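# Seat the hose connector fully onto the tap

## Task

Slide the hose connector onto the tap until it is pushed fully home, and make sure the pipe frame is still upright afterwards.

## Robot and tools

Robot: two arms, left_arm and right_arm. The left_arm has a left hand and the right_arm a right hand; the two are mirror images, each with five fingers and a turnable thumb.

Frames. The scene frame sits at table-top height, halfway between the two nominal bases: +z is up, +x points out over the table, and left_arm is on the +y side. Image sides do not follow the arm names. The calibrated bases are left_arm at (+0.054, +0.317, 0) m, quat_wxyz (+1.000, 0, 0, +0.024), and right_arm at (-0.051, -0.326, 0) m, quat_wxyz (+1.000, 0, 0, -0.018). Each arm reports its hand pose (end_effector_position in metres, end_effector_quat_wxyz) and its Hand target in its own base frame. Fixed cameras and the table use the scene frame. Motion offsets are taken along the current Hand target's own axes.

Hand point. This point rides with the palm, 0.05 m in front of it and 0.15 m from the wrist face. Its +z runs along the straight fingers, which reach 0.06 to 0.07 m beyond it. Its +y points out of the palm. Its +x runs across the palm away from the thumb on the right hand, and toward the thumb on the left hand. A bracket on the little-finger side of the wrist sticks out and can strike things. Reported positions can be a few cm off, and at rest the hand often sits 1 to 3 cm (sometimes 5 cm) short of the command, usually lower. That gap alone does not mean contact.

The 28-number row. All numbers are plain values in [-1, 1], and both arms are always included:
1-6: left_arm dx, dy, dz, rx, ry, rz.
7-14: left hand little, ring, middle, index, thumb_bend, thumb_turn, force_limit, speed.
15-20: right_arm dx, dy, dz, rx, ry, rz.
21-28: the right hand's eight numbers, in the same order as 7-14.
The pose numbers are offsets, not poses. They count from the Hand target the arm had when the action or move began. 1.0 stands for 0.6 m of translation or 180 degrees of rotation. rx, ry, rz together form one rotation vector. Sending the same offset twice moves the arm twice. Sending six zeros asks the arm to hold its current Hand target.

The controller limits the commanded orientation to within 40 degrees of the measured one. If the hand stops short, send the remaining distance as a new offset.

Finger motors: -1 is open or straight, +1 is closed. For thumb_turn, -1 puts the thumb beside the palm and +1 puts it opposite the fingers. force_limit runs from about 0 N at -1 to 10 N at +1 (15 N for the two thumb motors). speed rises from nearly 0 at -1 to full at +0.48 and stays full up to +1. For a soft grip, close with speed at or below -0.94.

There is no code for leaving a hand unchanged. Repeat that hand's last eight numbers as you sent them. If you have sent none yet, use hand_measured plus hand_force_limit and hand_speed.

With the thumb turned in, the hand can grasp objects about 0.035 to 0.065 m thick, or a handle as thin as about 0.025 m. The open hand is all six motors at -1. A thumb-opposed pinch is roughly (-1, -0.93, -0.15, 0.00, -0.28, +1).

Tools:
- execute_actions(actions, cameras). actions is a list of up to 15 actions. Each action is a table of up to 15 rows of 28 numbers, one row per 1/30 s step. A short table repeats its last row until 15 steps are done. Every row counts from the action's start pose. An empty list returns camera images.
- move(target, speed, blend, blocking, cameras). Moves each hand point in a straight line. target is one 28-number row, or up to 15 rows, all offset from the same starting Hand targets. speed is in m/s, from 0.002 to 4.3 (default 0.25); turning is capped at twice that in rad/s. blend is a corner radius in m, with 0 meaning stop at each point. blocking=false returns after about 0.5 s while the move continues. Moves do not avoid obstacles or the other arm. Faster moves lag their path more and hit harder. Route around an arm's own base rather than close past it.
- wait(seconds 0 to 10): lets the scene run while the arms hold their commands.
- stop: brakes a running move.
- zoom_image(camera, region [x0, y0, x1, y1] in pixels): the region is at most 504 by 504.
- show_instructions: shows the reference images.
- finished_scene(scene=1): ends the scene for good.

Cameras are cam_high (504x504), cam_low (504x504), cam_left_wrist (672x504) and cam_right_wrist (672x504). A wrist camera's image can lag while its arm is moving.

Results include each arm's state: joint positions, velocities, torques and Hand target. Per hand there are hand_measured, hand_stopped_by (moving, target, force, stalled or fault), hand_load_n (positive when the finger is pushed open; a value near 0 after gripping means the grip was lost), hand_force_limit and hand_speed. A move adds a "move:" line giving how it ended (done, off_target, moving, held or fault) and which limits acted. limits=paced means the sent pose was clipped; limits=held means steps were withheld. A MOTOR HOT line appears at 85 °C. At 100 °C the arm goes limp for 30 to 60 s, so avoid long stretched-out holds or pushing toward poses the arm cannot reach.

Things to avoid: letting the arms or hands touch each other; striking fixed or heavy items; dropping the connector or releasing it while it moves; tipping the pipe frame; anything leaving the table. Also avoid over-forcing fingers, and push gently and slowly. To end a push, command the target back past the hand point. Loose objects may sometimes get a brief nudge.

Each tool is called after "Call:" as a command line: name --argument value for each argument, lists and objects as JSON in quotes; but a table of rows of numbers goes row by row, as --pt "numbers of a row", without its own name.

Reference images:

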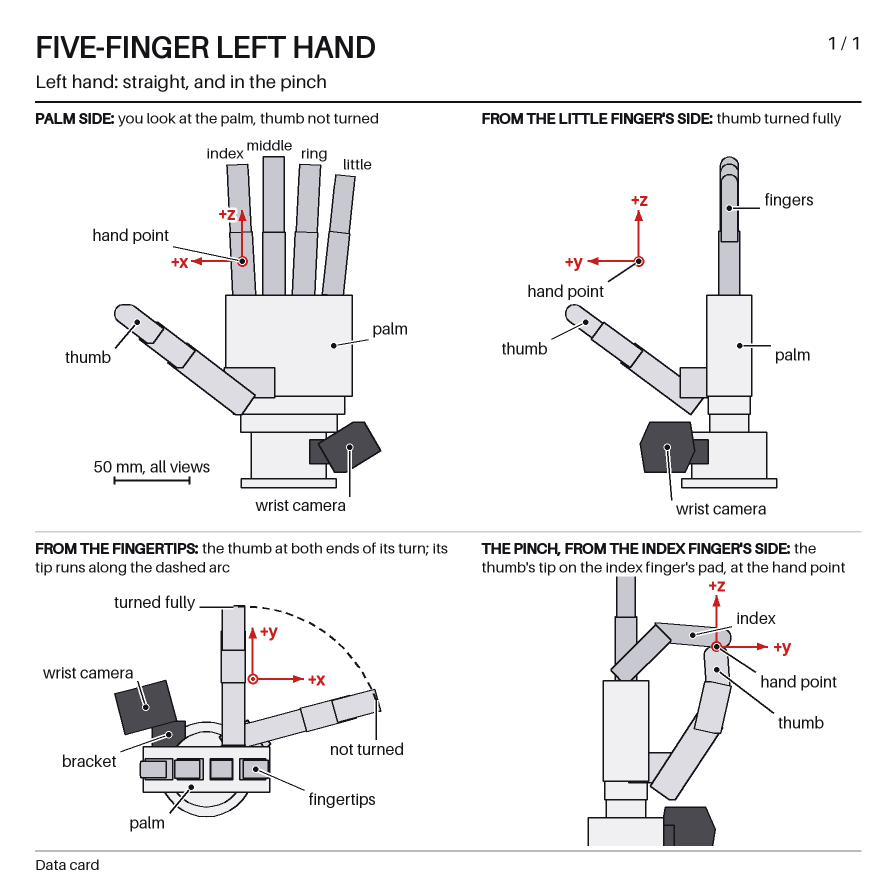

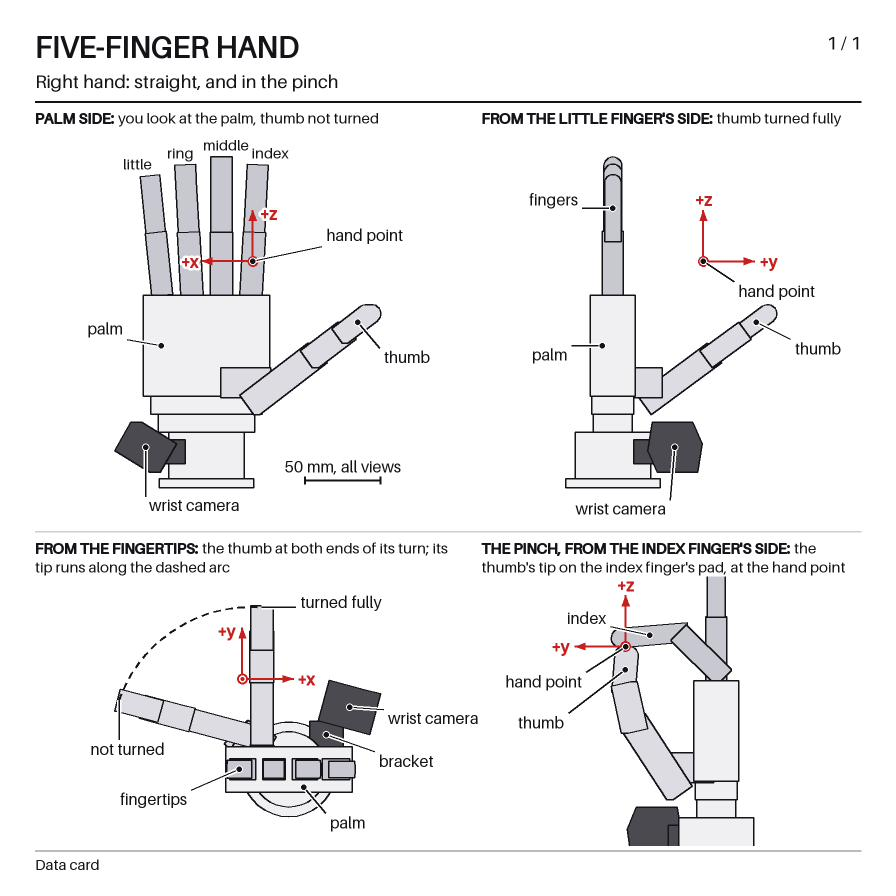

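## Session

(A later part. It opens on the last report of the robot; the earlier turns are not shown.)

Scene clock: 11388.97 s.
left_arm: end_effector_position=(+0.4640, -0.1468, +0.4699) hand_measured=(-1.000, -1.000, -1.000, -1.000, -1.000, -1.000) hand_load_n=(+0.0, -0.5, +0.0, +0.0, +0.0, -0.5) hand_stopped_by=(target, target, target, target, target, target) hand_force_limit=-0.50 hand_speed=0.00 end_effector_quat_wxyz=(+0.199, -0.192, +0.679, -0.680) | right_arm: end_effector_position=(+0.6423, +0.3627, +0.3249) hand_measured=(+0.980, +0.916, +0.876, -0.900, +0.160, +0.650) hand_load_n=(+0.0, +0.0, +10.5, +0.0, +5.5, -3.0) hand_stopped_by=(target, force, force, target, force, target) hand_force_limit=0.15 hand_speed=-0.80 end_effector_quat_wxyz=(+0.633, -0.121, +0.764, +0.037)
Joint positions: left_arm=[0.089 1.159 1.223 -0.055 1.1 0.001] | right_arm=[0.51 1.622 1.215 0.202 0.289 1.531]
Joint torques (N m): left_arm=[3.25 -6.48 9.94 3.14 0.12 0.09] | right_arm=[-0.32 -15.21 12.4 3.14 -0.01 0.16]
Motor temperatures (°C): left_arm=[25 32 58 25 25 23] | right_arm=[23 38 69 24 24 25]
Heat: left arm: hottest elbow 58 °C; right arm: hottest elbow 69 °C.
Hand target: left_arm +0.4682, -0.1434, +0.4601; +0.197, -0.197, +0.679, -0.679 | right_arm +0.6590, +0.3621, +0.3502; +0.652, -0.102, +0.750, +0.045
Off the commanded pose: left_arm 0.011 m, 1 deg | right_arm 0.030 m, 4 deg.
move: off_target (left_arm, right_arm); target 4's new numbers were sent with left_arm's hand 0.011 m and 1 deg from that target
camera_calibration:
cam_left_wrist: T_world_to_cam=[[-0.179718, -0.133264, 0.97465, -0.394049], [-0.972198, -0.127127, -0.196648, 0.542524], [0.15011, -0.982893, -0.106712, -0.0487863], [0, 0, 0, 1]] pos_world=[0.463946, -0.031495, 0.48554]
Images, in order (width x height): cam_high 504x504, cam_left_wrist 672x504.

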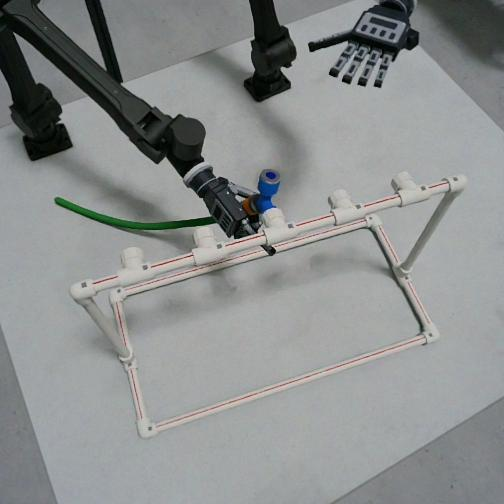

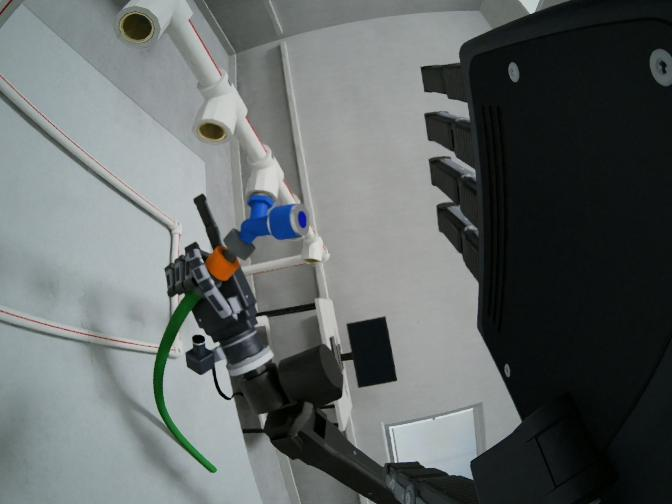

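Call:
zoom_image --camera "cam_left_wrist" --region '[190, 220, 270, 300]'

Call:
zoom_image --camera "cam_left_wrist" --region '[210, 236, 242, 268]'

Scaled by 6.300 from the camera's 672x504 image, which has a finer 960x720 frame.

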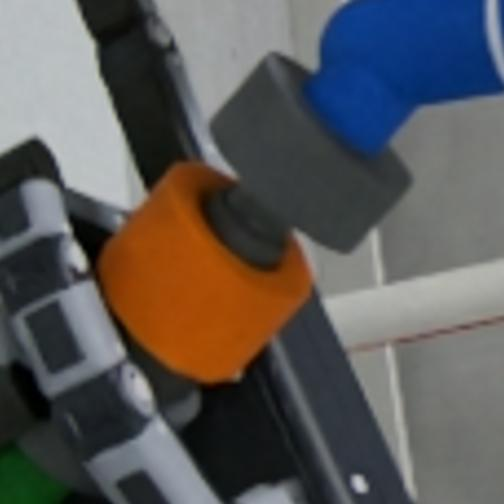

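Scaled by 15.750 from the camera's 672x504 image, which has a finer 960x720 frame.

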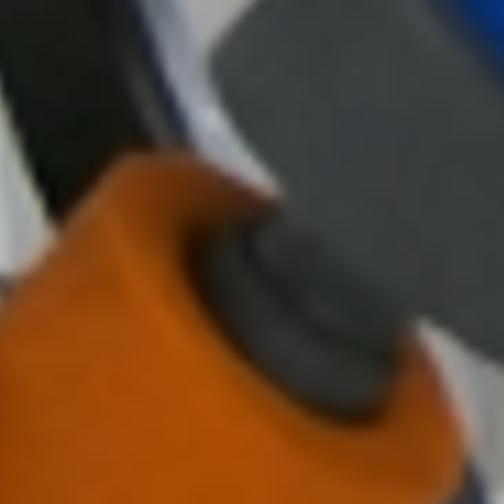

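Call:
move --pt "0 -0.075 0 0 0 0 -1 -1 -1 -1 -1 -1 -0.5 0 0 0 0 0 0 0 0.98 0.98 0.985 -0.9 0.88 0.65 0.15 -0.8" --pt "0.2347 -0.075 0.3397 0 -0.3206 0 -1 -1 -1 -1 -1 -1 -0.5 0 0 0 0 0 0 0 0.98 0.98 0.985 -0.9 0.88 0.65 0.15 -0.8" --speed 0.15 --blend '[0.03, 0]' --cameras '["cam_left_wrist", "cam_high"]'

Scene clock: 11469.27 s.
left_arm: end_effector_position=(+0.4532, -0.3805, +0.4778) hand_measured=(-1.000, -1.000, -1.000, -1.000, -1.000, -1.000) hand_load_n=(+0.0, +0.0, +0.0, +0.0, +0.0, -0.5) hand_stopped_by=(target, target, target, target, target, target) hand_force_limit=-0.50 hand_speed=0.00 end_effector_quat_wxyz=(+0.503, -0.498, +0.517, -0.481) | right_arm: end_effector_position=(+0.6423, +0.3627, +0.3249) hand_measured=(+0.980, +0.916, +0.876, -0.900, +0.160, +0.650) hand_load_n=(+0.0, +0.0, +10.5, +0.0, +6.0, -3.5) hand_stopped_by=(target, force, force, target, force, target) hand_force_limit=0.15 hand_speed=-0.80 end_effector_quat_wxyz=(+0.633, -0.121, +0.764, +0.037)
Joint positions: left_arm=[-0.933 1.296 1.39 -0.145 -0.936 0.001] | right_arm=[0.51 1.622 1.215 0.202 0.289 1.531]
Joint torques (N m): left_arm=[2.2 -7.94 16.73 3.28 -0.08 0.09] | right_arm=[-0.21 -15.33 12.4 3.15 -0.01 0.16]
Motor temperatures (°C): left_arm=[25 31 50 25 25 23] | right_arm=[23 37 63 24 24 25]
Heat: left arm: hottest elbow 50 °C; right arm: hottest elbow 63 °C.
Hand target: left_arm +0.4581, -0.3910, +0.5050; +0.500, -0.500, +0.500, -0.500 | right_arm +0.6590, +0.3621, +0.3502; +0.652, -0.102, +0.750, +0.045
Off the commanded pose: left_arm 0.030 m, 3 deg | right_arm 0.030 m, 4 deg.
move: off_target (left_arm, right_arm); blend cut to 0.0225 m at target 1
camera_calibration:
cam_left_wrist: T_world_to_cam=[[0.051853, -0.255334, 0.965462, -0.58177], [-0.412411, -0.88595, -0.212156, -0.0310696], [0.909521, -0.387167, -0.151242, -0.372121], [0, 0, 0, 1]] pos_world=[0.355805, -0.320144, 0.498805]
Images, in order (width x height): cam_high 504x504, cam_left_wrist 672x504.

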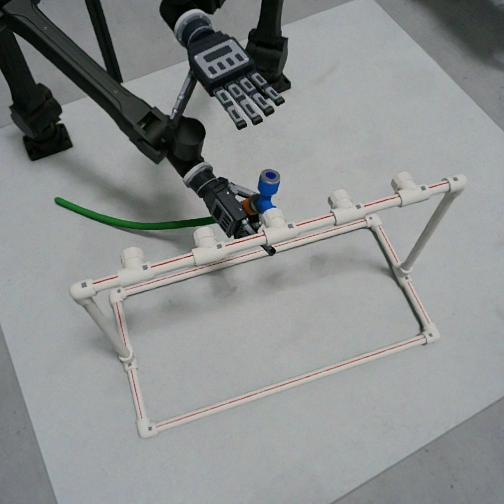

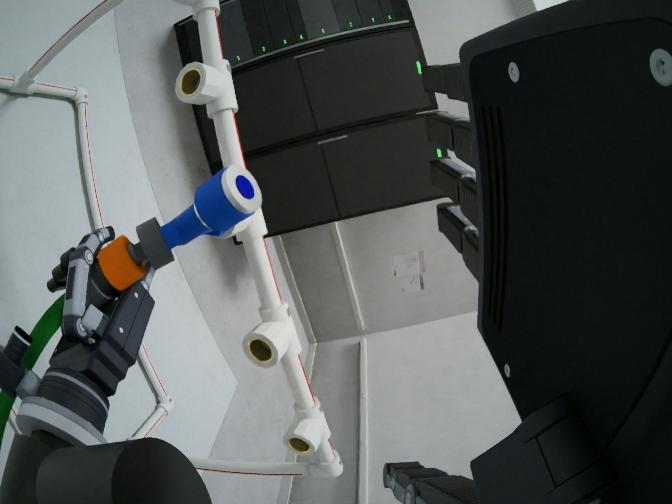

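Call:
zoom_image --camera "cam_left_wrist" --region '[90, 205, 180, 295]'

Call:
zoom_image --camera "cam_left_wrist" --region '[108, 225, 148, 265]'

Scaled by 5.600 from the camera's 672x504 image, which has a finer 960x720 frame.

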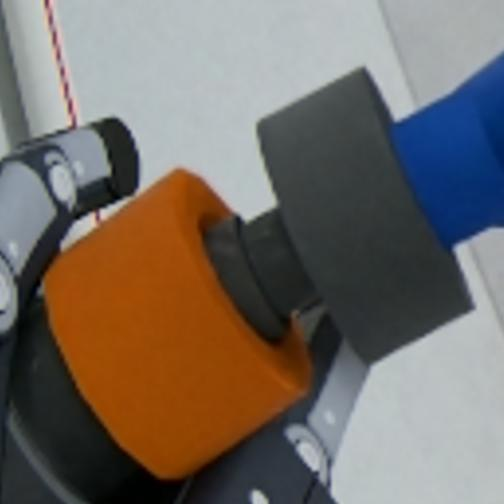

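Scaled by 12.600 from the camera's 672x504 image, which has a finer 960x720 frame.

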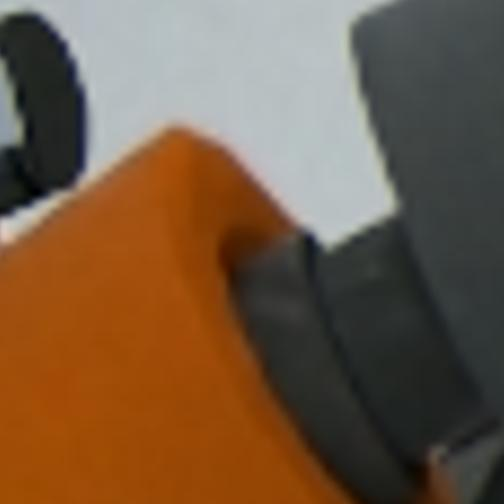

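Call:
zoom_image --camera "cam_left_wrist" --region '[120, 232, 156, 268]'

Call:
zoom_image --camera "cam_left_wrist" --region '[130, 210, 180, 260]'

Call:
zoom_image --camera "cam_left_wrist" --region '[95, 232, 150, 287]'

Scaled by 14.000 from the camera's 672x504 image, which has a finer 960x720 frame.

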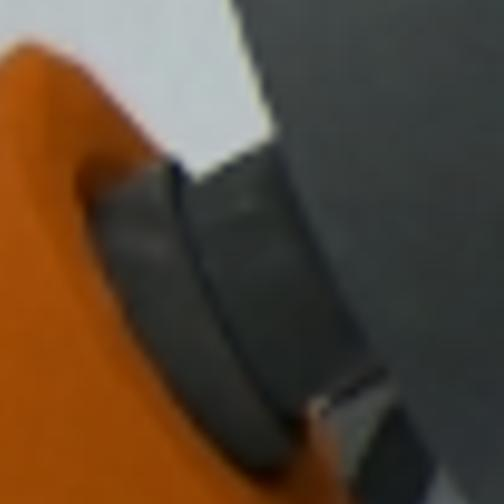

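Scaled by 10.080 from the camera's 672x504 image, which has a finer 960x720 frame.

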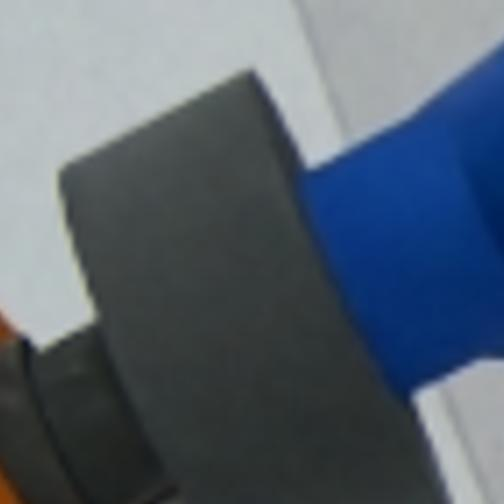

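Scaled by 9.164 from the camera's 672x504 image, which has a finer 960x720 frame.

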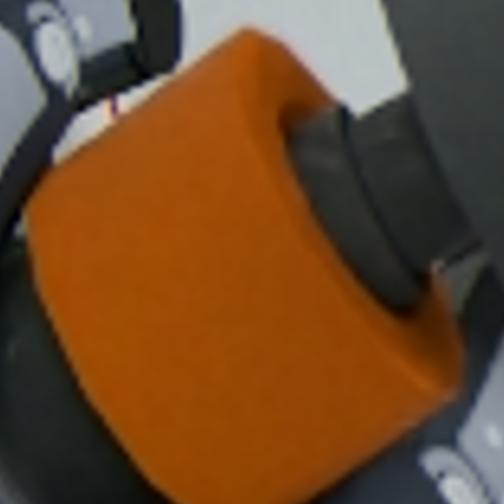

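Call:
move --target '[0,0,0,0,0,0,-1,-1,-1,-1,-1,-1,-0.5,0, 0.0873,0.0038,0.0068,-0.0001,0.0039,0.0153,0.98,0.98,0.985,-0.9,0.88,0.65,0.15,-0.8]' --speed 0.06 --cameras '["cam_left_wrist"]'

Call:
zoom_image --camera "cam_left_wrist" --region '[90, 205, 180, 295]'

Scene clock: 11602.30 s.
left_arm: end_effector_position=(+0.4532, -0.3805, +0.4778) hand_measured=(-1.000, -1.000, -1.000, -1.000, -1.000, -1.000) hand_load_n=(+0.0, +0.0, +0.0, +0.0, +0.0, -0.5) hand_stopped_by=(target, target, target, target, target, target) hand_force_limit=-0.50 hand_speed=0.00 end_effector_quat_wxyz=(+0.503, -0.498, +0.517, -0.481) | right_arm: end_effector_position=(+0.6462, +0.3654, +0.3231) hand_measured=(+0.980, +0.916, +0.876, -0.900, +0.160, +0.650) hand_load_n=(+0.0, +0.0, +10.5, +0.0, +6.0, -3.0) hand_stopped_by=(target, force, force, target, force, target) hand_force_limit=0.15 hand_speed=-0.80 end_effector_quat_wxyz=(+0.657, -0.098, +0.745, +0.060)
Joint positions: left_arm=[-0.933 1.296 1.39 -0.145 -0.936 0.001] | right_arm=[0.512 1.657 1.19 0.332 0.287 1.57]
Joint torques (N m): left_arm=[2.2 -8 16.73 3.28 -0.08 0.1] | right_arm=[-0.21 -14.04 7.51 2.82 0.16 0.31]
Motor temperatures (°C): left_arm=[25 30 60 25 25 23] | right_arm=[23 37 61 24 24 25]
Heat: left arm: hottest elbow 60 °C; right arm: hottest elbow 61 °C.
Hand target: left_arm +0.4581, -0.3910, +0.5050; +0.500, -0.500, +0.500, -0.500 | right_arm +0.6557, +0.3604, +0.2977; +0.646, -0.085, +0.756, +0.061
Off the commanded pose: left_arm 0.030 m, 3 deg | right_arm 0.028 m, 2 deg.
move: off_target (left_arm, right_arm)
camera_calibration:
cam_left_wrist: T_world_to_cam=[[0.051853, -0.255334, 0.965462, -0.58177], [-0.412411, -0.88595, -0.212156, -0.0310696], [0.909521, -0.387167, -0.151242, -0.372121], [0, 0, 0, 1]] pos_world=[0.355805, -0.320144, 0.498805]
Images, in order (width x height): cam_left_wrist 672x504.

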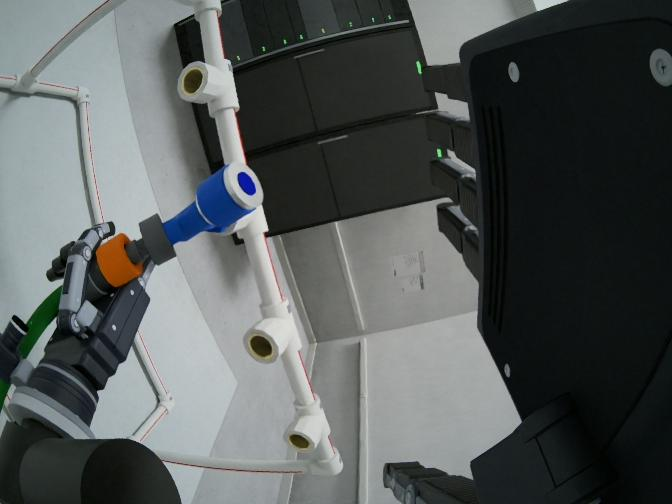

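Scaled by 5.600 from the camera's 672x504 image, which has a finer 960x720 frame.

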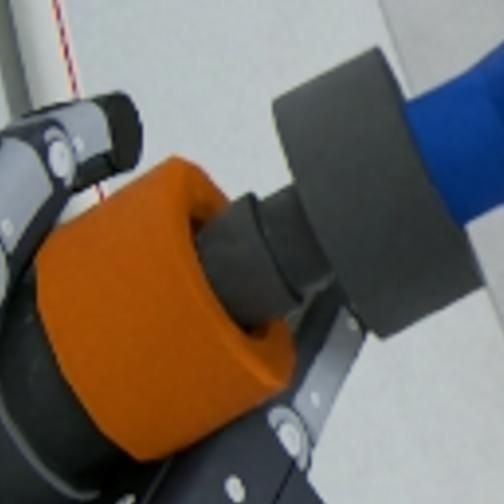

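Call:
execute_actions --actions '[]' --cameras '["cam_left_wrist"]'

Call:
zoom_image --camera "cam_left_wrist" --region '[90, 205, 180, 295]'

Scene clock: 11656.60 s.
left_arm: end_effector_position=(+0.4532, -0.3805, +0.4778) hand_measured=(-1.000, -1.000, -1.000, -1.000, -1.000, -1.000) hand_load_n=(+0.0, +0.0, +0.0, +0.0, +0.0, +0.0) hand_stopped_by=(target, target, target, target, target, target) hand_force_limit=-0.50 hand_speed=0.00 end_effector_quat_wxyz=(+0.503, -0.498, +0.517, -0.481) | right_arm: end_effector_position=(+0.6462, +0.3654, +0.3231) hand_measured=(+0.980, +0.916, +0.876, -0.900, +0.160, +0.650) hand_load_n=(+0.0, +0.0, +10.5, +0.0, +6.0, -3.0) hand_stopped_by=(target, force, force, target, force, target) hand_force_limit=0.15 hand_speed=-0.80 end_effector_quat_wxyz=(+0.657, -0.098, +0.745, +0.060)
Joint positions: left_arm=[-0.933 1.296 1.39 -0.145 -0.936 0.001] | right_arm=[0.512 1.657 1.19 0.332 0.287 1.57]
Joint velocities: within noise
Joint torques (N m): left_arm=[2.2 -8 16.75 3.28 -0.08 0.09] | right_arm=[-0.15 -14.1 7.49 2.76 0.18 0.29]
Motor temperatures (°C): left_arm=[25 30 61 25 25 23] | right_arm=[23 38 59 24 24 26]
Heat: left arm: hottest elbow 61 °C; right arm: hottest elbow 59 °C.
Hand target: left_arm +0.4581, -0.3910, +0.5050; +0.500, -0.500, +0.500, -0.500 | right_arm +0.6557, +0.3604, +0.2977; +0.646, -0.085, +0.756, +0.061
Off the commanded pose: left_arm 0.030 m, 3 deg | right_arm 0.028 m, 2 deg.
camera_calibration:
cam_left_wrist: T_world_to_cam=[[0.051853, -0.255334, 0.965462, -0.58177], [-0.412411, -0.88595, -0.212156, -0.0310696], [0.909521, -0.387167, -0.151242, -0.372121], [0, 0, 0, 1]] pos_world=[0.355805, -0.320144, 0.498805]
Images, in order (width x height): cam_left_wrist 672x504.

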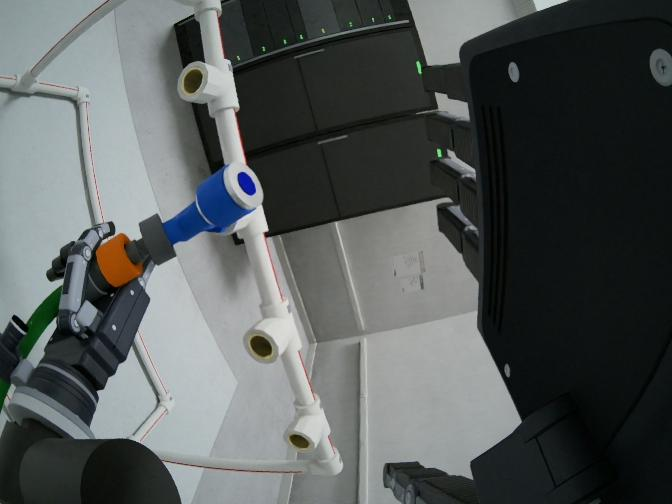

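Scaled by 5.600 from the camera's 672x504 image, which has a finer 960x720 frame.

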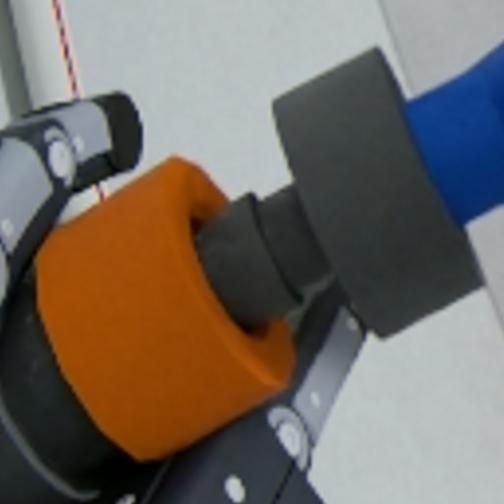

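Call:
move --pt "-0.4124 0 0.0169 0 0.3206 0 -1 -1 -1 -1 -1 -1 -0.5 0 0 0 0 0 0 0 0.98 0.98 0.985 -0.9 0.88 0.65 0.15 -0.8" --pt "-0.4124 0.075 0.0169 0 0.3206 0 -1 -1 -1 -1 -1 -1 -0.5 0 0 0 0 0 0 0 0.98 0.98 0.985 -0.9 0.88 0.65 0.15 -0.8" --speed 0.15 --blend 0.03 --cameras '["cam_left_wrist"]'

Scene clock: 11708.97 s.
left_arm: end_effector_position=(+0.4623, -0.1477, +0.4714) hand_measured=(-1.000, -1.000, -1.000, -1.000, -1.000, -1.000) hand_load_n=(+0.0, +0.0, +0.0, +0.0, +0.0, +0.0) hand_stopped_by=(target, target, target, target, target, target) hand_force_limit=-0.50 hand_speed=0.00 end_effector_quat_wxyz=(+0.199, -0.191, +0.679, -0.680) | right_arm: end_effector_position=(+0.6462, +0.3654, +0.3231) hand_measured=(+0.980, +0.916, +0.876, -0.900, +0.160, +0.650) hand_load_n=(+0.0, +0.5, +10.5, +0.0, +6.0, -3.0) hand_stopped_by=(target, force, force, target, force, target) hand_force_limit=0.15 hand_speed=-0.80 end_effector_quat_wxyz=(+0.657, -0.098, +0.745, +0.060)
Joint positions: left_arm=[0.088 1.155 1.223 -0.056 1.1 0.001] | right_arm=[0.512 1.657 1.19 0.332 0.287 1.57]
Joint torques (N m): left_arm=[3.31 -6.01 10 3.14 0.14 0.09] | right_arm=[-0.09 -14.15 7.46 2.74 0.17 0.3]
Motor temperatures (°C): left_arm=[25 30 61 25 25 23] | right_arm=[23 37 57 24 24 26]
Heat: left arm: hottest elbow 61 °C; right arm: hottest elbow 57 °C.
Hand target: left_arm +0.4682, -0.1435, +0.4602; +0.197, -0.196, +0.679, -0.679 | right_arm +0.6557, +0.3604, +0.2977; +0.646, -0.085, +0.756, +0.061
Off the commanded pose: left_arm 0.013 m, 1 deg | right_arm 0.028 m, 2 deg.
move: off_target (left_arm, right_arm); blend cut to 0.0225 m at target 1
camera_calibration:
cam_left_wrist: T_world_to_cam=[[-0.182813, -0.133387, 0.974057, -0.394194], [-0.97174, -0.125972, -0.199629, 0.542442], [0.149331, -0.983025, -0.106588, -0.0488779], [0, 0, 0, 1]] pos_world=[0.462348, -0.0322962, 0.487044]
Images, in order (width x height): cam_left_wrist 672x504.

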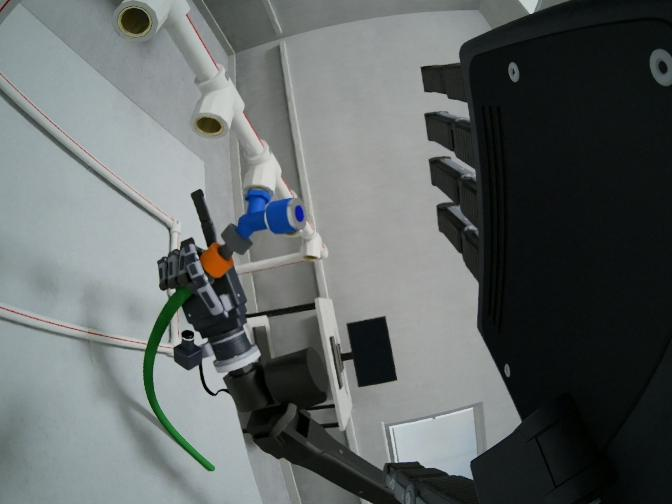

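Call:
zoom_image --camera "cam_left_wrist" --region '[185, 205, 275, 295]'

Scaled by 5.600 from the camera's 672x504 image, which has a finer 960x720 frame.

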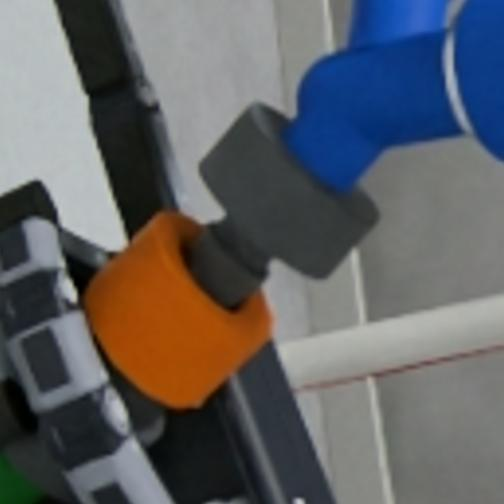

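Call:
zoom_image --camera "cam_left_wrist" --region '[198, 220, 256, 278]'

Scaled by 8.690 from the camera's 672x504 image, which has a finer 960x720 frame.

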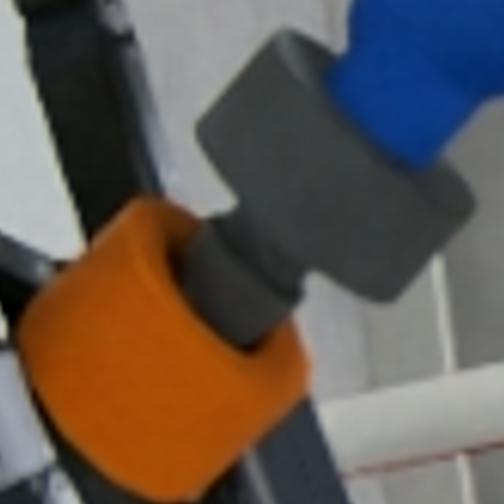

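Call:
move --target '[0,0,0,0,0,0,-1,-1,-1,-1,-1,-1,-0.5,0,-0.1078,0.0043,0.0023,-0.001,-0.0303,0.0096,0.98,0.98,0.985,-0.9,0.88,0.65,0.15,-0.8]' --speed 0.05

Scene clock: 11876.50 s.
left_arm: end_effector_position=(+0.4623, -0.1477, +0.4715) hand_measured=(-1.000, -1.000, -1.000, -1.000, -1.000, -1.000) hand_load_n=(+0.0, +0.0, +0.0, +0.0, +0.0, +0.0) hand_stopped_by=(target, target, target, target, target, target) hand_force_limit=-0.50 hand_speed=0.00 end_effector_quat_wxyz=(+0.199, -0.190, +0.679, -0.680) | right_arm: end_effector_position=(+0.6465, +0.3656, +0.3243) hand_measured=(+0.980, +0.916, +0.876, -0.900, +0.160, +0.650) hand_load_n=(+0.0, +0.0, +10.0, +0.0, +5.5, -3.5) hand_stopped_by=(target, force, force, target, force, target) hand_force_limit=0.15 hand_speed=-0.80 end_effector_quat_wxyz=(+0.658, -0.097, +0.744, +0.061)
Joint positions: left_arm=[0.088 1.155 1.223 -0.055 1.1 0.001] | right_arm=[0.512 1.657 1.192 0.332 0.287 1.571]
Joint torques (N m): left_arm=[3.31 -6.07 9.96 3.15 0.13 0.09] | right_arm=[-0.21 -15.91 13.67 2.91 0.11 0.3]
Motor temperatures (°C): left_arm=[25 30 48 25 25 23] | right_arm=[23 37 54 24 25 26]
Heat: left arm: hottest elbow 48 °C; right arm: hottest elbow 54 °C.
Hand target: left_arm +0.4682, -0.1435, +0.4602; +0.197, -0.196, +0.679, -0.679 | right_arm +0.6662, +0.3664, +0.3612; +0.680, -0.072, +0.725, +0.075
Off the commanded pose: left_arm 0.013 m, 1 deg | right_arm 0.042 m, 5 deg.
move: off_target (left_arm, right_arm)

Call:
move --target '[0,0,0,0,0,0,-1,-1,-1,-1,-1,-1,-0.5,0,-0.0087,0.0017,0.0043,0.0004,0.0139,-0.0044,0.98,0.98,0.985,-0.9,0.88,0.65,0.15,-0.8]' --speed 0.02 --cameras '["cam_left_wrist"]'

Call:
zoom_image --camera "cam_left_wrist" --region '[198, 215, 256, 273]'

Scene clock: 11903.83 s.
left_arm: end_effector_position=(+0.4623, -0.1477, +0.4715) hand_measured=(-1.000, -1.000, -1.000, -1.000, -1.000, -1.000) hand_load_n=(+0.0, +0.0, +0.0, +0.0, +0.0, -0.5) hand_stopped_by=(target, target, target, target, target, target) hand_force_limit=-0.50 hand_speed=0.00 end_effector_quat_wxyz=(+0.199, -0.190, +0.679, -0.680) | right_arm: end_effector_position=(+0.6507, +0.3674, +0.3232) hand_measured=(+0.980, +0.916, +0.876, -0.900, +0.160, +0.650) hand_load_n=(+0.0, +0.0, +10.5, +0.0, +6.0, -3.5) hand_stopped_by=(target, force, force, target, force, target) hand_force_limit=0.15 hand_speed=-0.80 end_effector_quat_wxyz=(+0.643, -0.102, +0.757, +0.054)
Joint positions: left_arm=[0.088 1.155 1.223 -0.055 1.1 0.001] | right_arm=[0.512 1.657 1.223 0.261 0.289 1.571]
Joint torques (N m): left_arm=[3.37 -6.07 9.99 3.17 0.13 0.09] | right_arm=[-0.21 -17.14 14.09 2 0.05 0.29]
Motor temperatures (°C): left_arm=[25 30 48 25 25 23] | right_arm=[23 38 55 24 25 26]
Heat: left arm: hottest elbow 48 °C; right arm: hottest elbow 55 °C.
Hand target: left_arm +0.4682, -0.1435, +0.4602; +0.197, -0.196, +0.679, -0.679 | right_arm +0.6689, +0.3679, +0.3663; +0.665, -0.078, +0.740, +0.069
Off the commanded pose: left_arm 0.013 m, 1 deg | right_arm 0.047 m, 4 deg.
move: off_target (left_arm, right_arm)
camera_calibration:
cam_left_wrist: T_world_to_cam=[[-0.18322, -0.133357, 0.973985, -0.393951], [-0.971648, -0.126035, -0.200037, 0.542694], [0.149433, -0.983021, -0.106484, -0.0489902], [0, 0, 0, 1]] pos_world=[0.462449, -0.0322962, 0.487045]
Images, in order (width x height): cam_left_wrist 672x504.

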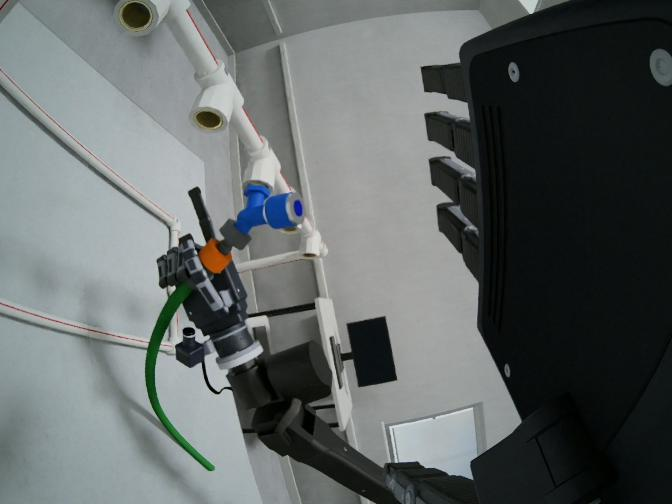

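Scaled by 8.690 from the camera's 672x504 image, which has a finer 960x720 frame.

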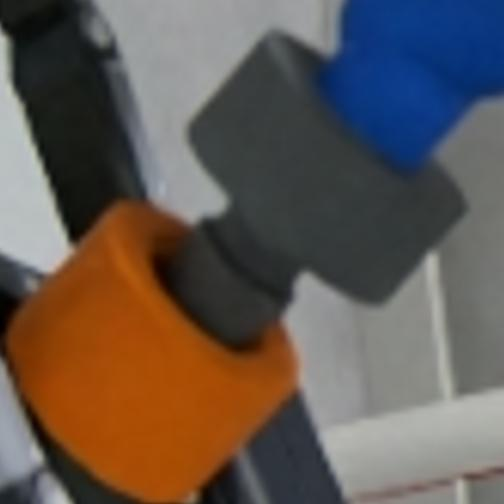

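Call:
zoom_image --camera "cam_left_wrist" --region '[197, 233, 237, 273]'

Call:
zoom_image --camera "cam_left_wrist" --region '[215, 214, 255, 254]'

Scaled by 12.600 from the camera's 672x504 image, which has a finer 960x720 frame.

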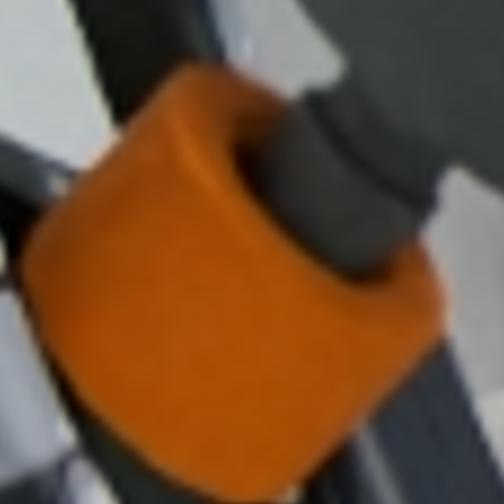

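Scaled by 12.600 from the camera's 672x504 image, which has a finer 960x720 frame.

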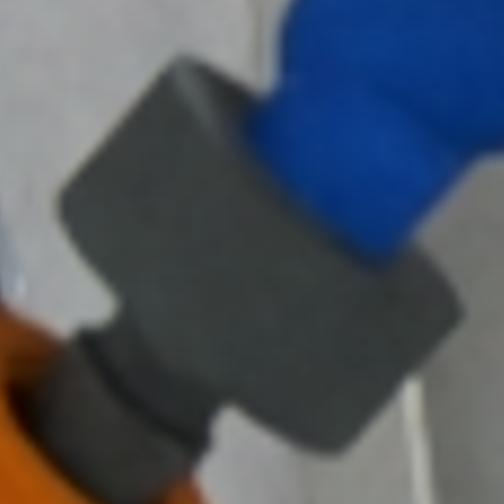

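Call:
move --target '[-0.01,0.092,0.2792,0,-0.1939,0,-1,-1,-1,-1,-1,1,-0.5,0,0,0,0,0,0,0,0.98,0.98,0.985,-0.9,0.88,0.65,0.15,-0.8]' --speed 0.12 --cameras '["cam_high","cam_low","cam_left_wrist"]'

Scene clock: 12296.83 s.
left_arm: end_effector_position=(+0.5568, -0.2756, +0.4021) hand_measured=(-1.000, -1.000, -1.000, -1.000, -1.000, +1.000) hand_load_n=(+0.0, +0.0, +0.0, +0.0, +0.0, +0.0) hand_stopped_by=(target, target, target, target, target, target) hand_force_limit=-0.50 hand_speed=0.00 end_effector_quat_wxyz=(+0.390, -0.395, +0.592, -0.584) | right_arm: end_effector_position=(+0.6508, +0.3674, +0.3233) hand_measured=(+0.980, +0.916, +0.876, -0.900, +0.160, +0.650) hand_load_n=(+0.0, +0.0, +10.5, +0.0, +6.0, -3.5) hand_stopped_by=(target, force, force, target, force, target) hand_force_limit=0.15 hand_speed=-0.80 end_effector_quat_wxyz=(+0.643, -0.102, +0.757, +0.054)
Joint positions: left_arm=[-0.416 1.267 1.145 0.109 -0.023 0.001] | right_arm=[0.512 1.657 1.223 0.26 0.289 1.571]
Joint torques (N m): left_arm=[2.14 -7.88 13.15 3.84 -0.06 0.1] | right_arm=[-0.21 -17.14 14.23 2.14 0.05 0.29]
Motor temperatures (°C): left_arm=[25 30 46 25 25 23] | right_arm=[23 39 69 24 24 26]
Heat: left arm: hottest elbow 46 °C; right arm: hottest elbow 69 °C.
Hand target: left_arm +0.5629, -0.2818, +0.4050; +0.392, -0.391, +0.589, -0.589 | right_arm +0.6689, +0.3679, +0.3664; +0.665, -0.078, +0.740, +0.069
Off the commanded pose: left_arm 0.009 m, 1 deg | right_arm 0.047 m, 5 deg.
move: off_target (right_arm)
camera_calibration:
cam_left_wrist: T_world_to_cam=[[-0.0516622, -0.212047, 0.975893, -0.421889], [-0.722351, -0.666837, -0.183134, 0.309831], [0.689594, -0.714398, -0.118722, -0.418008], [0, 0, 0, 1]] pos_world=[0.490267, -0.181478, 0.418832]
Images, in order (width x height): cam_high 504x504, cam_low 504x504, cam_left_wrist 672x504.

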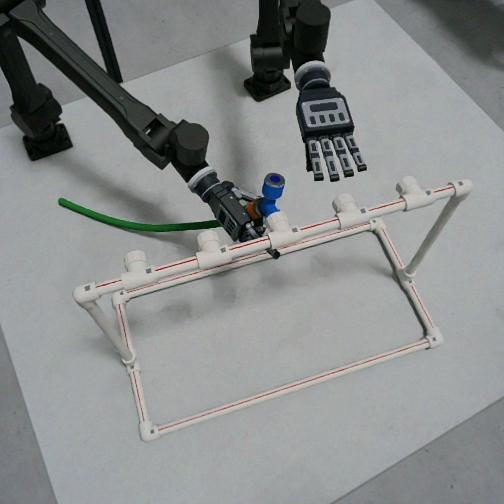

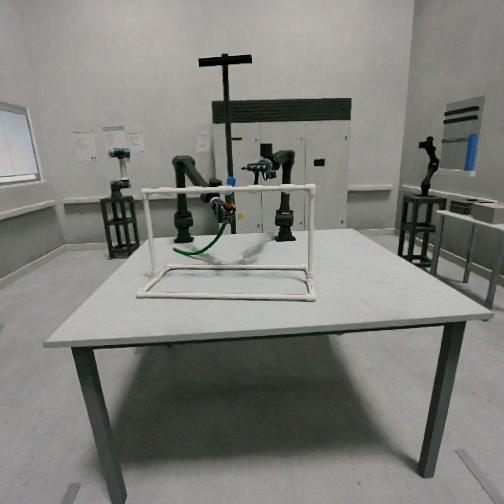

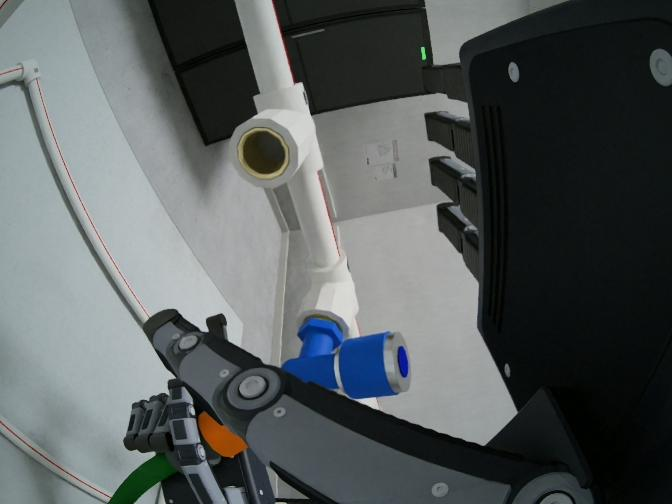

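Call:
move --target '[0,0.0283,0.208,0,0,0,-1,-1,-1,-1,-1,1,-0.5,0,0.108,-0.0057,-0.0068,0.001,0.0303,-0.0096,0.98,0.98,0.985,-0.9,0.88,0.65,0.15,-0.8]' --speed 0.06 --cameras '["cam_high","cam_left_wrist"]'

Scene clock: 12329.57 s.
left_arm: end_effector_position=(+0.6622, -0.3224, +0.3669) hand_measured=(-1.000, -1.000, -1.000, -1.000, -1.000, +1.000) hand_load_n=(+0.0, +0.0, +0.0, +0.0, +0.0, +0.0) hand_stopped_by=(target, target, target, target, target, target) hand_force_limit=-0.50 hand_speed=0.00 end_effector_quat_wxyz=(+0.384, -0.400, +0.601, -0.576) | right_arm: end_effector_position=(+0.6508, +0.3673, +0.3224) hand_measured=(+0.980, +0.916, +0.876, -0.900, +0.160, +0.650) hand_load_n=(+0.0, +0.0, +10.5, +0.0, +6.0, -3.0) hand_stopped_by=(target, force, force, target, force, target) hand_force_limit=0.15 hand_speed=-0.80 end_effector_quat_wxyz=(+0.643, -0.101, +0.757, +0.054)
Joint positions: left_arm=[-0.416 1.583 1.398 0.143 -0.022 0.001] | right_arm=[0.512 1.658 1.222 0.26 0.29 1.573]
Joint torques (N m): left_arm=[2.61 -12.34 17.1 3.56 0.15 0.1] | right_arm=[-0.21 -15.21 8.09 1.99 0.1 0.27]
Motor temperatures (°C): left_arm=[25 30 50 25 25 23] | right_arm=[23 38 68 24 24 26]
Heat: left arm: hottest elbow 50 °C; right arm: hottest elbow 68 °C.
Hand target: left_arm +0.6780, -0.3301, +0.3879; +0.392, -0.391, +0.589, -0.589 | right_arm +0.6589, +0.3622, +0.3024; +0.630, -0.091, +0.769, +0.054
Off the commanded pose: left_arm 0.027 m, 2 deg | right_arm 0.022 m, 2 deg.
move: off_target (left_arm, right_arm)
camera_calibration:
cam_left_wrist: T_world_to_cam=[[-0.025945, -0.223434, 0.974374, -0.412215], [-0.727838, -0.663925, -0.171625, 0.34863], [0.685258, -0.713639, -0.145398, -0.515434], [0, 0, 0, 1]] pos_world=[0.596257, -0.228473, 0.386542]
Images, in order (width x height): cam_high 504x504, cam_left_wrist 672x504.

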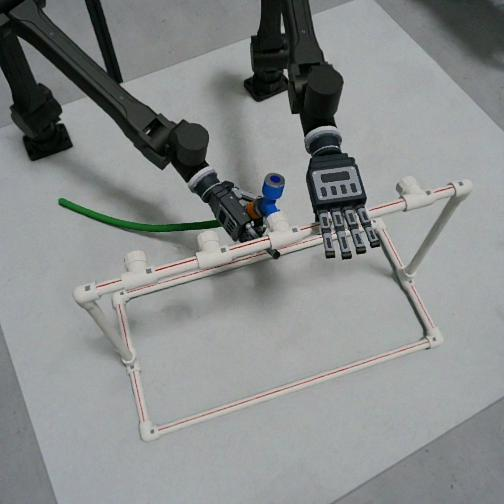

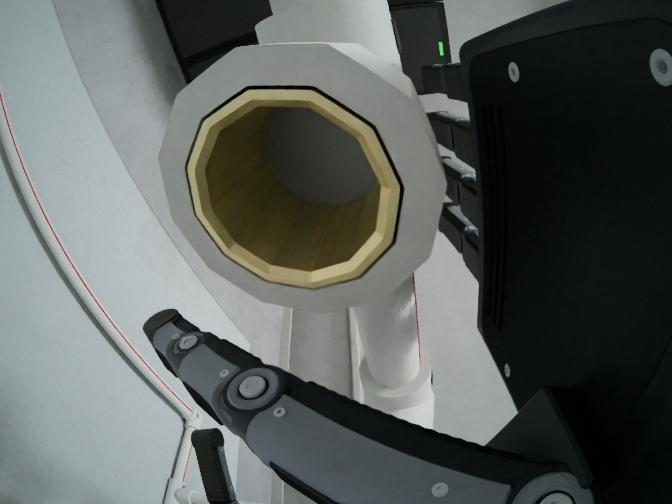

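Call:
move --target '[0,0.04,0,0,0,0,-1,-1,-1,-1,-1,1,-0.5,0,0,0,0,0,0,0,0.98,0.98,0.985,-0.9,0.88,0.65,0.15,-0.8]' --speed 0.05 --cameras '["cam_left_wrist"]'

Scene clock: 12377.67 s.
left_arm: end_effector_position=(+0.6688, -0.3254, +0.3700) hand_measured=(-1.000, -1.000, -1.000, -1.000, -1.000, +1.000) hand_load_n=(+0.0, +0.0, +0.0, +0.0, +0.0, +0.0) hand_stopped_by=(target, target, target, target, target, target) hand_force_limit=-0.50 hand_speed=0.00 end_effector_quat_wxyz=(+0.392, -0.393, +0.590, -0.587) | right_arm: end_effector_position=(+0.6508, +0.3673, +0.3224) hand_measured=(+0.980, +0.916, +0.876, -0.900, +0.160, +0.650) hand_load_n=(+0.0, +0.5, +10.5, +0.0, +6.0, -3.5) hand_stopped_by=(target, force, force, target, force, target) hand_force_limit=0.15 hand_speed=-0.80 end_effector_quat_wxyz=(+0.643, -0.101, +0.757, +0.054)
Joint positions: left_arm=[-0.416 1.598 1.398 0.196 -0.022 0.001] | right_arm=[0.512 1.658 1.222 0.26 0.29 1.573]
Joint torques (N m): left_arm=[2.61 -12.51 13.05 3.85 0.14 0.1] | right_arm=[-0.26 -15.21 8.06 1.96 0.1 0.27]
Motor temperatures (°C): left_arm=[25 32 61 25 25 23] | right_arm=[23 38 59 23 24 26]
Heat: left arm: hottest elbow 61 °C; right arm: hottest elbow 59 °C.
Hand target: left_arm +0.6780, -0.3301, +0.3640; +0.392, -0.391, +0.589, -0.589 | right_arm +0.6589, +0.3622, +0.3024; +0.630, -0.091, +0.769, +0.054
Off the commanded pose: left_arm 0.012 m, 0 deg | right_arm 0.022 m, 2 deg.
move: off_target (left_arm, right_arm)
camera_calibration:
cam_left_wrist: T_world_to_cam=[[-0.0596638, -0.208504, 0.9762, -0.388915], [-0.72168, -0.666632, -0.186492, 0.352491], [0.68965, -0.715631, -0.1107, -0.538086], [0, 0, 0, 1]] pos_world=[0.602273, -0.23118, 0.38583]
Images, in order (width x height): cam_left_wrist 672x504.

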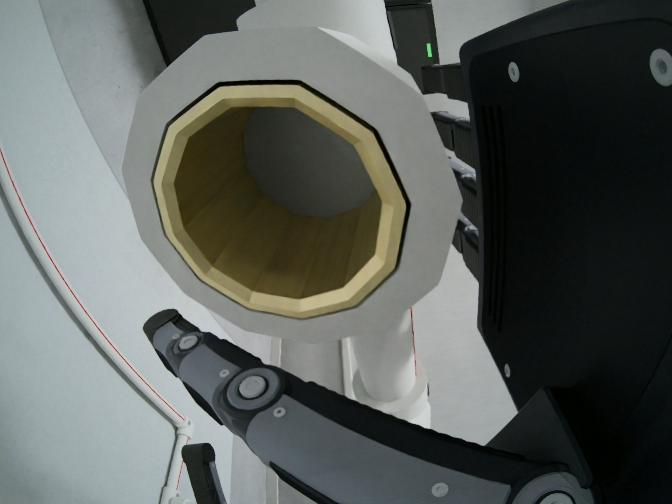

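Call:
move --target '[0,0.05,-0.012,0,0,0,-1,-1,-1,-1,-1,1,-0.5,0,0,0,0,0,0,0,0.98,0.98,0.985,-0.9,0.88,0.65,0.15,-0.8]' --speed 0.05

Scene clock: 12388.33 s.
left_arm: end_effector_position=(+0.6668, -0.3245, +0.3591) hand_measured=(-1.000, -1.000, -1.000, -1.000, -1.000, +1.000) hand_load_n=(+0.0, +0.0, +0.0, +0.0, +0.0, +0.5) hand_stopped_by=(target, target, target, target, target, target) hand_force_limit=-0.50 hand_speed=0.00 end_effector_quat_wxyz=(+0.397, -0.387, +0.581, -0.596) | right_arm: end_effector_position=(+0.6508, +0.3673, +0.3224) hand_measured=(+0.980, +0.916, +0.876, -0.900, +0.160, +0.650) hand_load_n=(+0.0, +0.0, +10.5, +0.0, +6.0, -3.0) hand_stopped_by=(target, force, force, target, force, target) hand_force_limit=0.15 hand_speed=-0.80 end_effector_quat_wxyz=(+0.643, -0.101, +0.757, +0.054)
Joint positions: left_arm=[-0.416 1.599 1.349 0.276 -0.022 0.001] | right_arm=[0.512 1.658 1.222 0.26 0.29 1.573]
Joint torques (N m): left_arm=[2.61 -12.45 10.21 3.82 0.14 0.1] | right_arm=[-0.15 -15.15 8.09 1.98 0.1 0.27]
Motor temperatures (°C): left_arm=[25 32 60 25 25 23] | right_arm=[23 38 58 23 24 26]
Heat: left arm: hottest elbow 60 °C; right arm: hottest elbow 58 °C.
Hand target: left_arm +0.6714, -0.3273, +0.3341; +0.392, -0.391, +0.589, -0.589 | right_arm +0.6589, +0.3622, +0.3024; +0.630, -0.091, +0.769, +0.054
Off the commanded pose: left_arm 0.026 m, 1 deg | right_arm 0.022 m, 2 deg.
move: off_target (left_arm, right_arm)

Call:
move --target '[0,0.05,0,0,0,0,-1,-1,-1,-1,-1,1,-0.5,0,0,0,0,0,0,0,0.98,0.98,0.985,-0.9,0.88,0.65,0.15,-0.8]' --speed 0.05 --cameras '["cam_left_wrist","cam_high"]'

Scene clock: 12394.87 s.
left_arm: end_effector_position=(+0.6659, -0.3242, +0.3556) hand_measured=(-1.000, -1.000, -1.000, -1.000, -1.000, +1.000) hand_load_n=(+0.0, +0.0, +0.0, +0.0, +0.0, +0.0) hand_stopped_by=(target, target, target, target, target, target) hand_force_limit=-0.50 hand_speed=0.00 end_effector_quat_wxyz=(+0.406, -0.378, +0.566, -0.610) | right_arm: end_effector_position=(+0.6508, +0.3673, +0.3224) hand_measured=(+0.980, +0.916, +0.876, -0.900, +0.160, +0.650) hand_load_n=(+0.0, +0.0, +10.5, +0.0, +6.0, -3.0) hand_stopped_by=(target, force, force, target, force, target) hand_force_limit=0.15 hand_speed=-0.80 end_effector_quat_wxyz=(+0.643, -0.101, +0.757, +0.054)
Joint positions: left_arm=[-0.416 1.603 1.309 0.367 -0.021 0.001] | right_arm=[0.512 1.658 1.222 0.26 0.29 1.573]
Joint torques (N m): left_arm=[2.61 -10.87 8.75 3.03 0.13 0.1] | right_arm=[-0.15 -15.27 8.1 2 0.1 0.26]
Motor temperatures (°C): left_arm=[25 32 58 25 25 23] | right_arm=[23 37 58 23 24 26]
Heat: left arm: hottest elbow 58 °C; right arm: hottest elbow 58 °C.
Hand target: left_arm +0.6714, -0.3273, +0.3041; +0.392, -0.391, +0.589, -0.589 | right_arm +0.6589, +0.3622, +0.3025; +0.630, -0.091, +0.769, +0.054
Off the commanded pose: left_arm 0.052 m, 4 deg | right_arm 0.022 m, 2 deg.
move: off_target (left_arm, right_arm)
camera_calibration:
cam_left_wrist: T_world_to_cam=[[-0.128548, -0.178096, 0.975581, -0.318876], [-0.707705, -0.672664, -0.216048, 0.347726], [0.694715, -0.718196, -0.0395702, -0.566291], [0, 0, 0, 1]] pos_world=[0.598507, -0.229595, 0.363807]
Images, in order (width x height): cam_high 504x504, cam_left_wrist 672x504.

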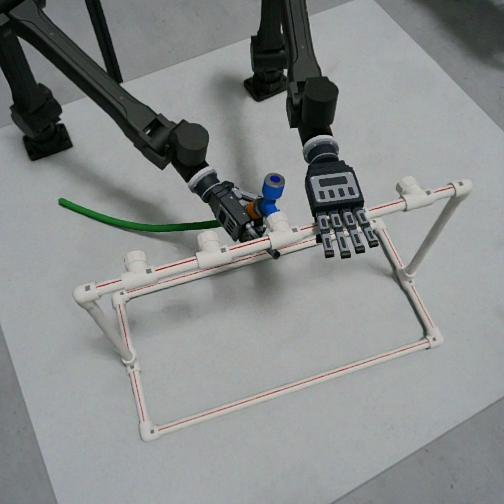

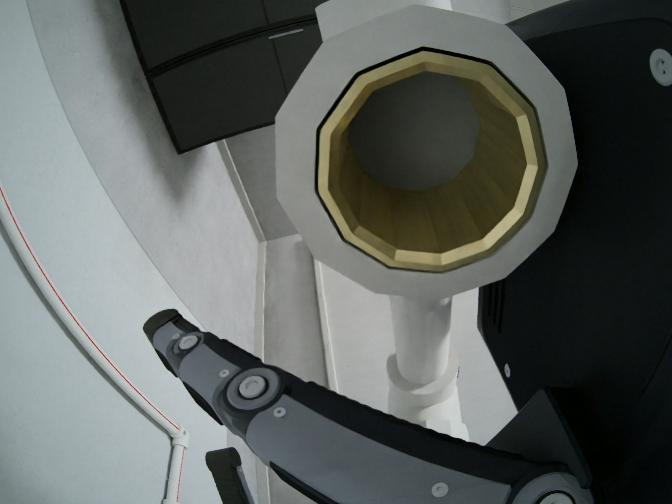

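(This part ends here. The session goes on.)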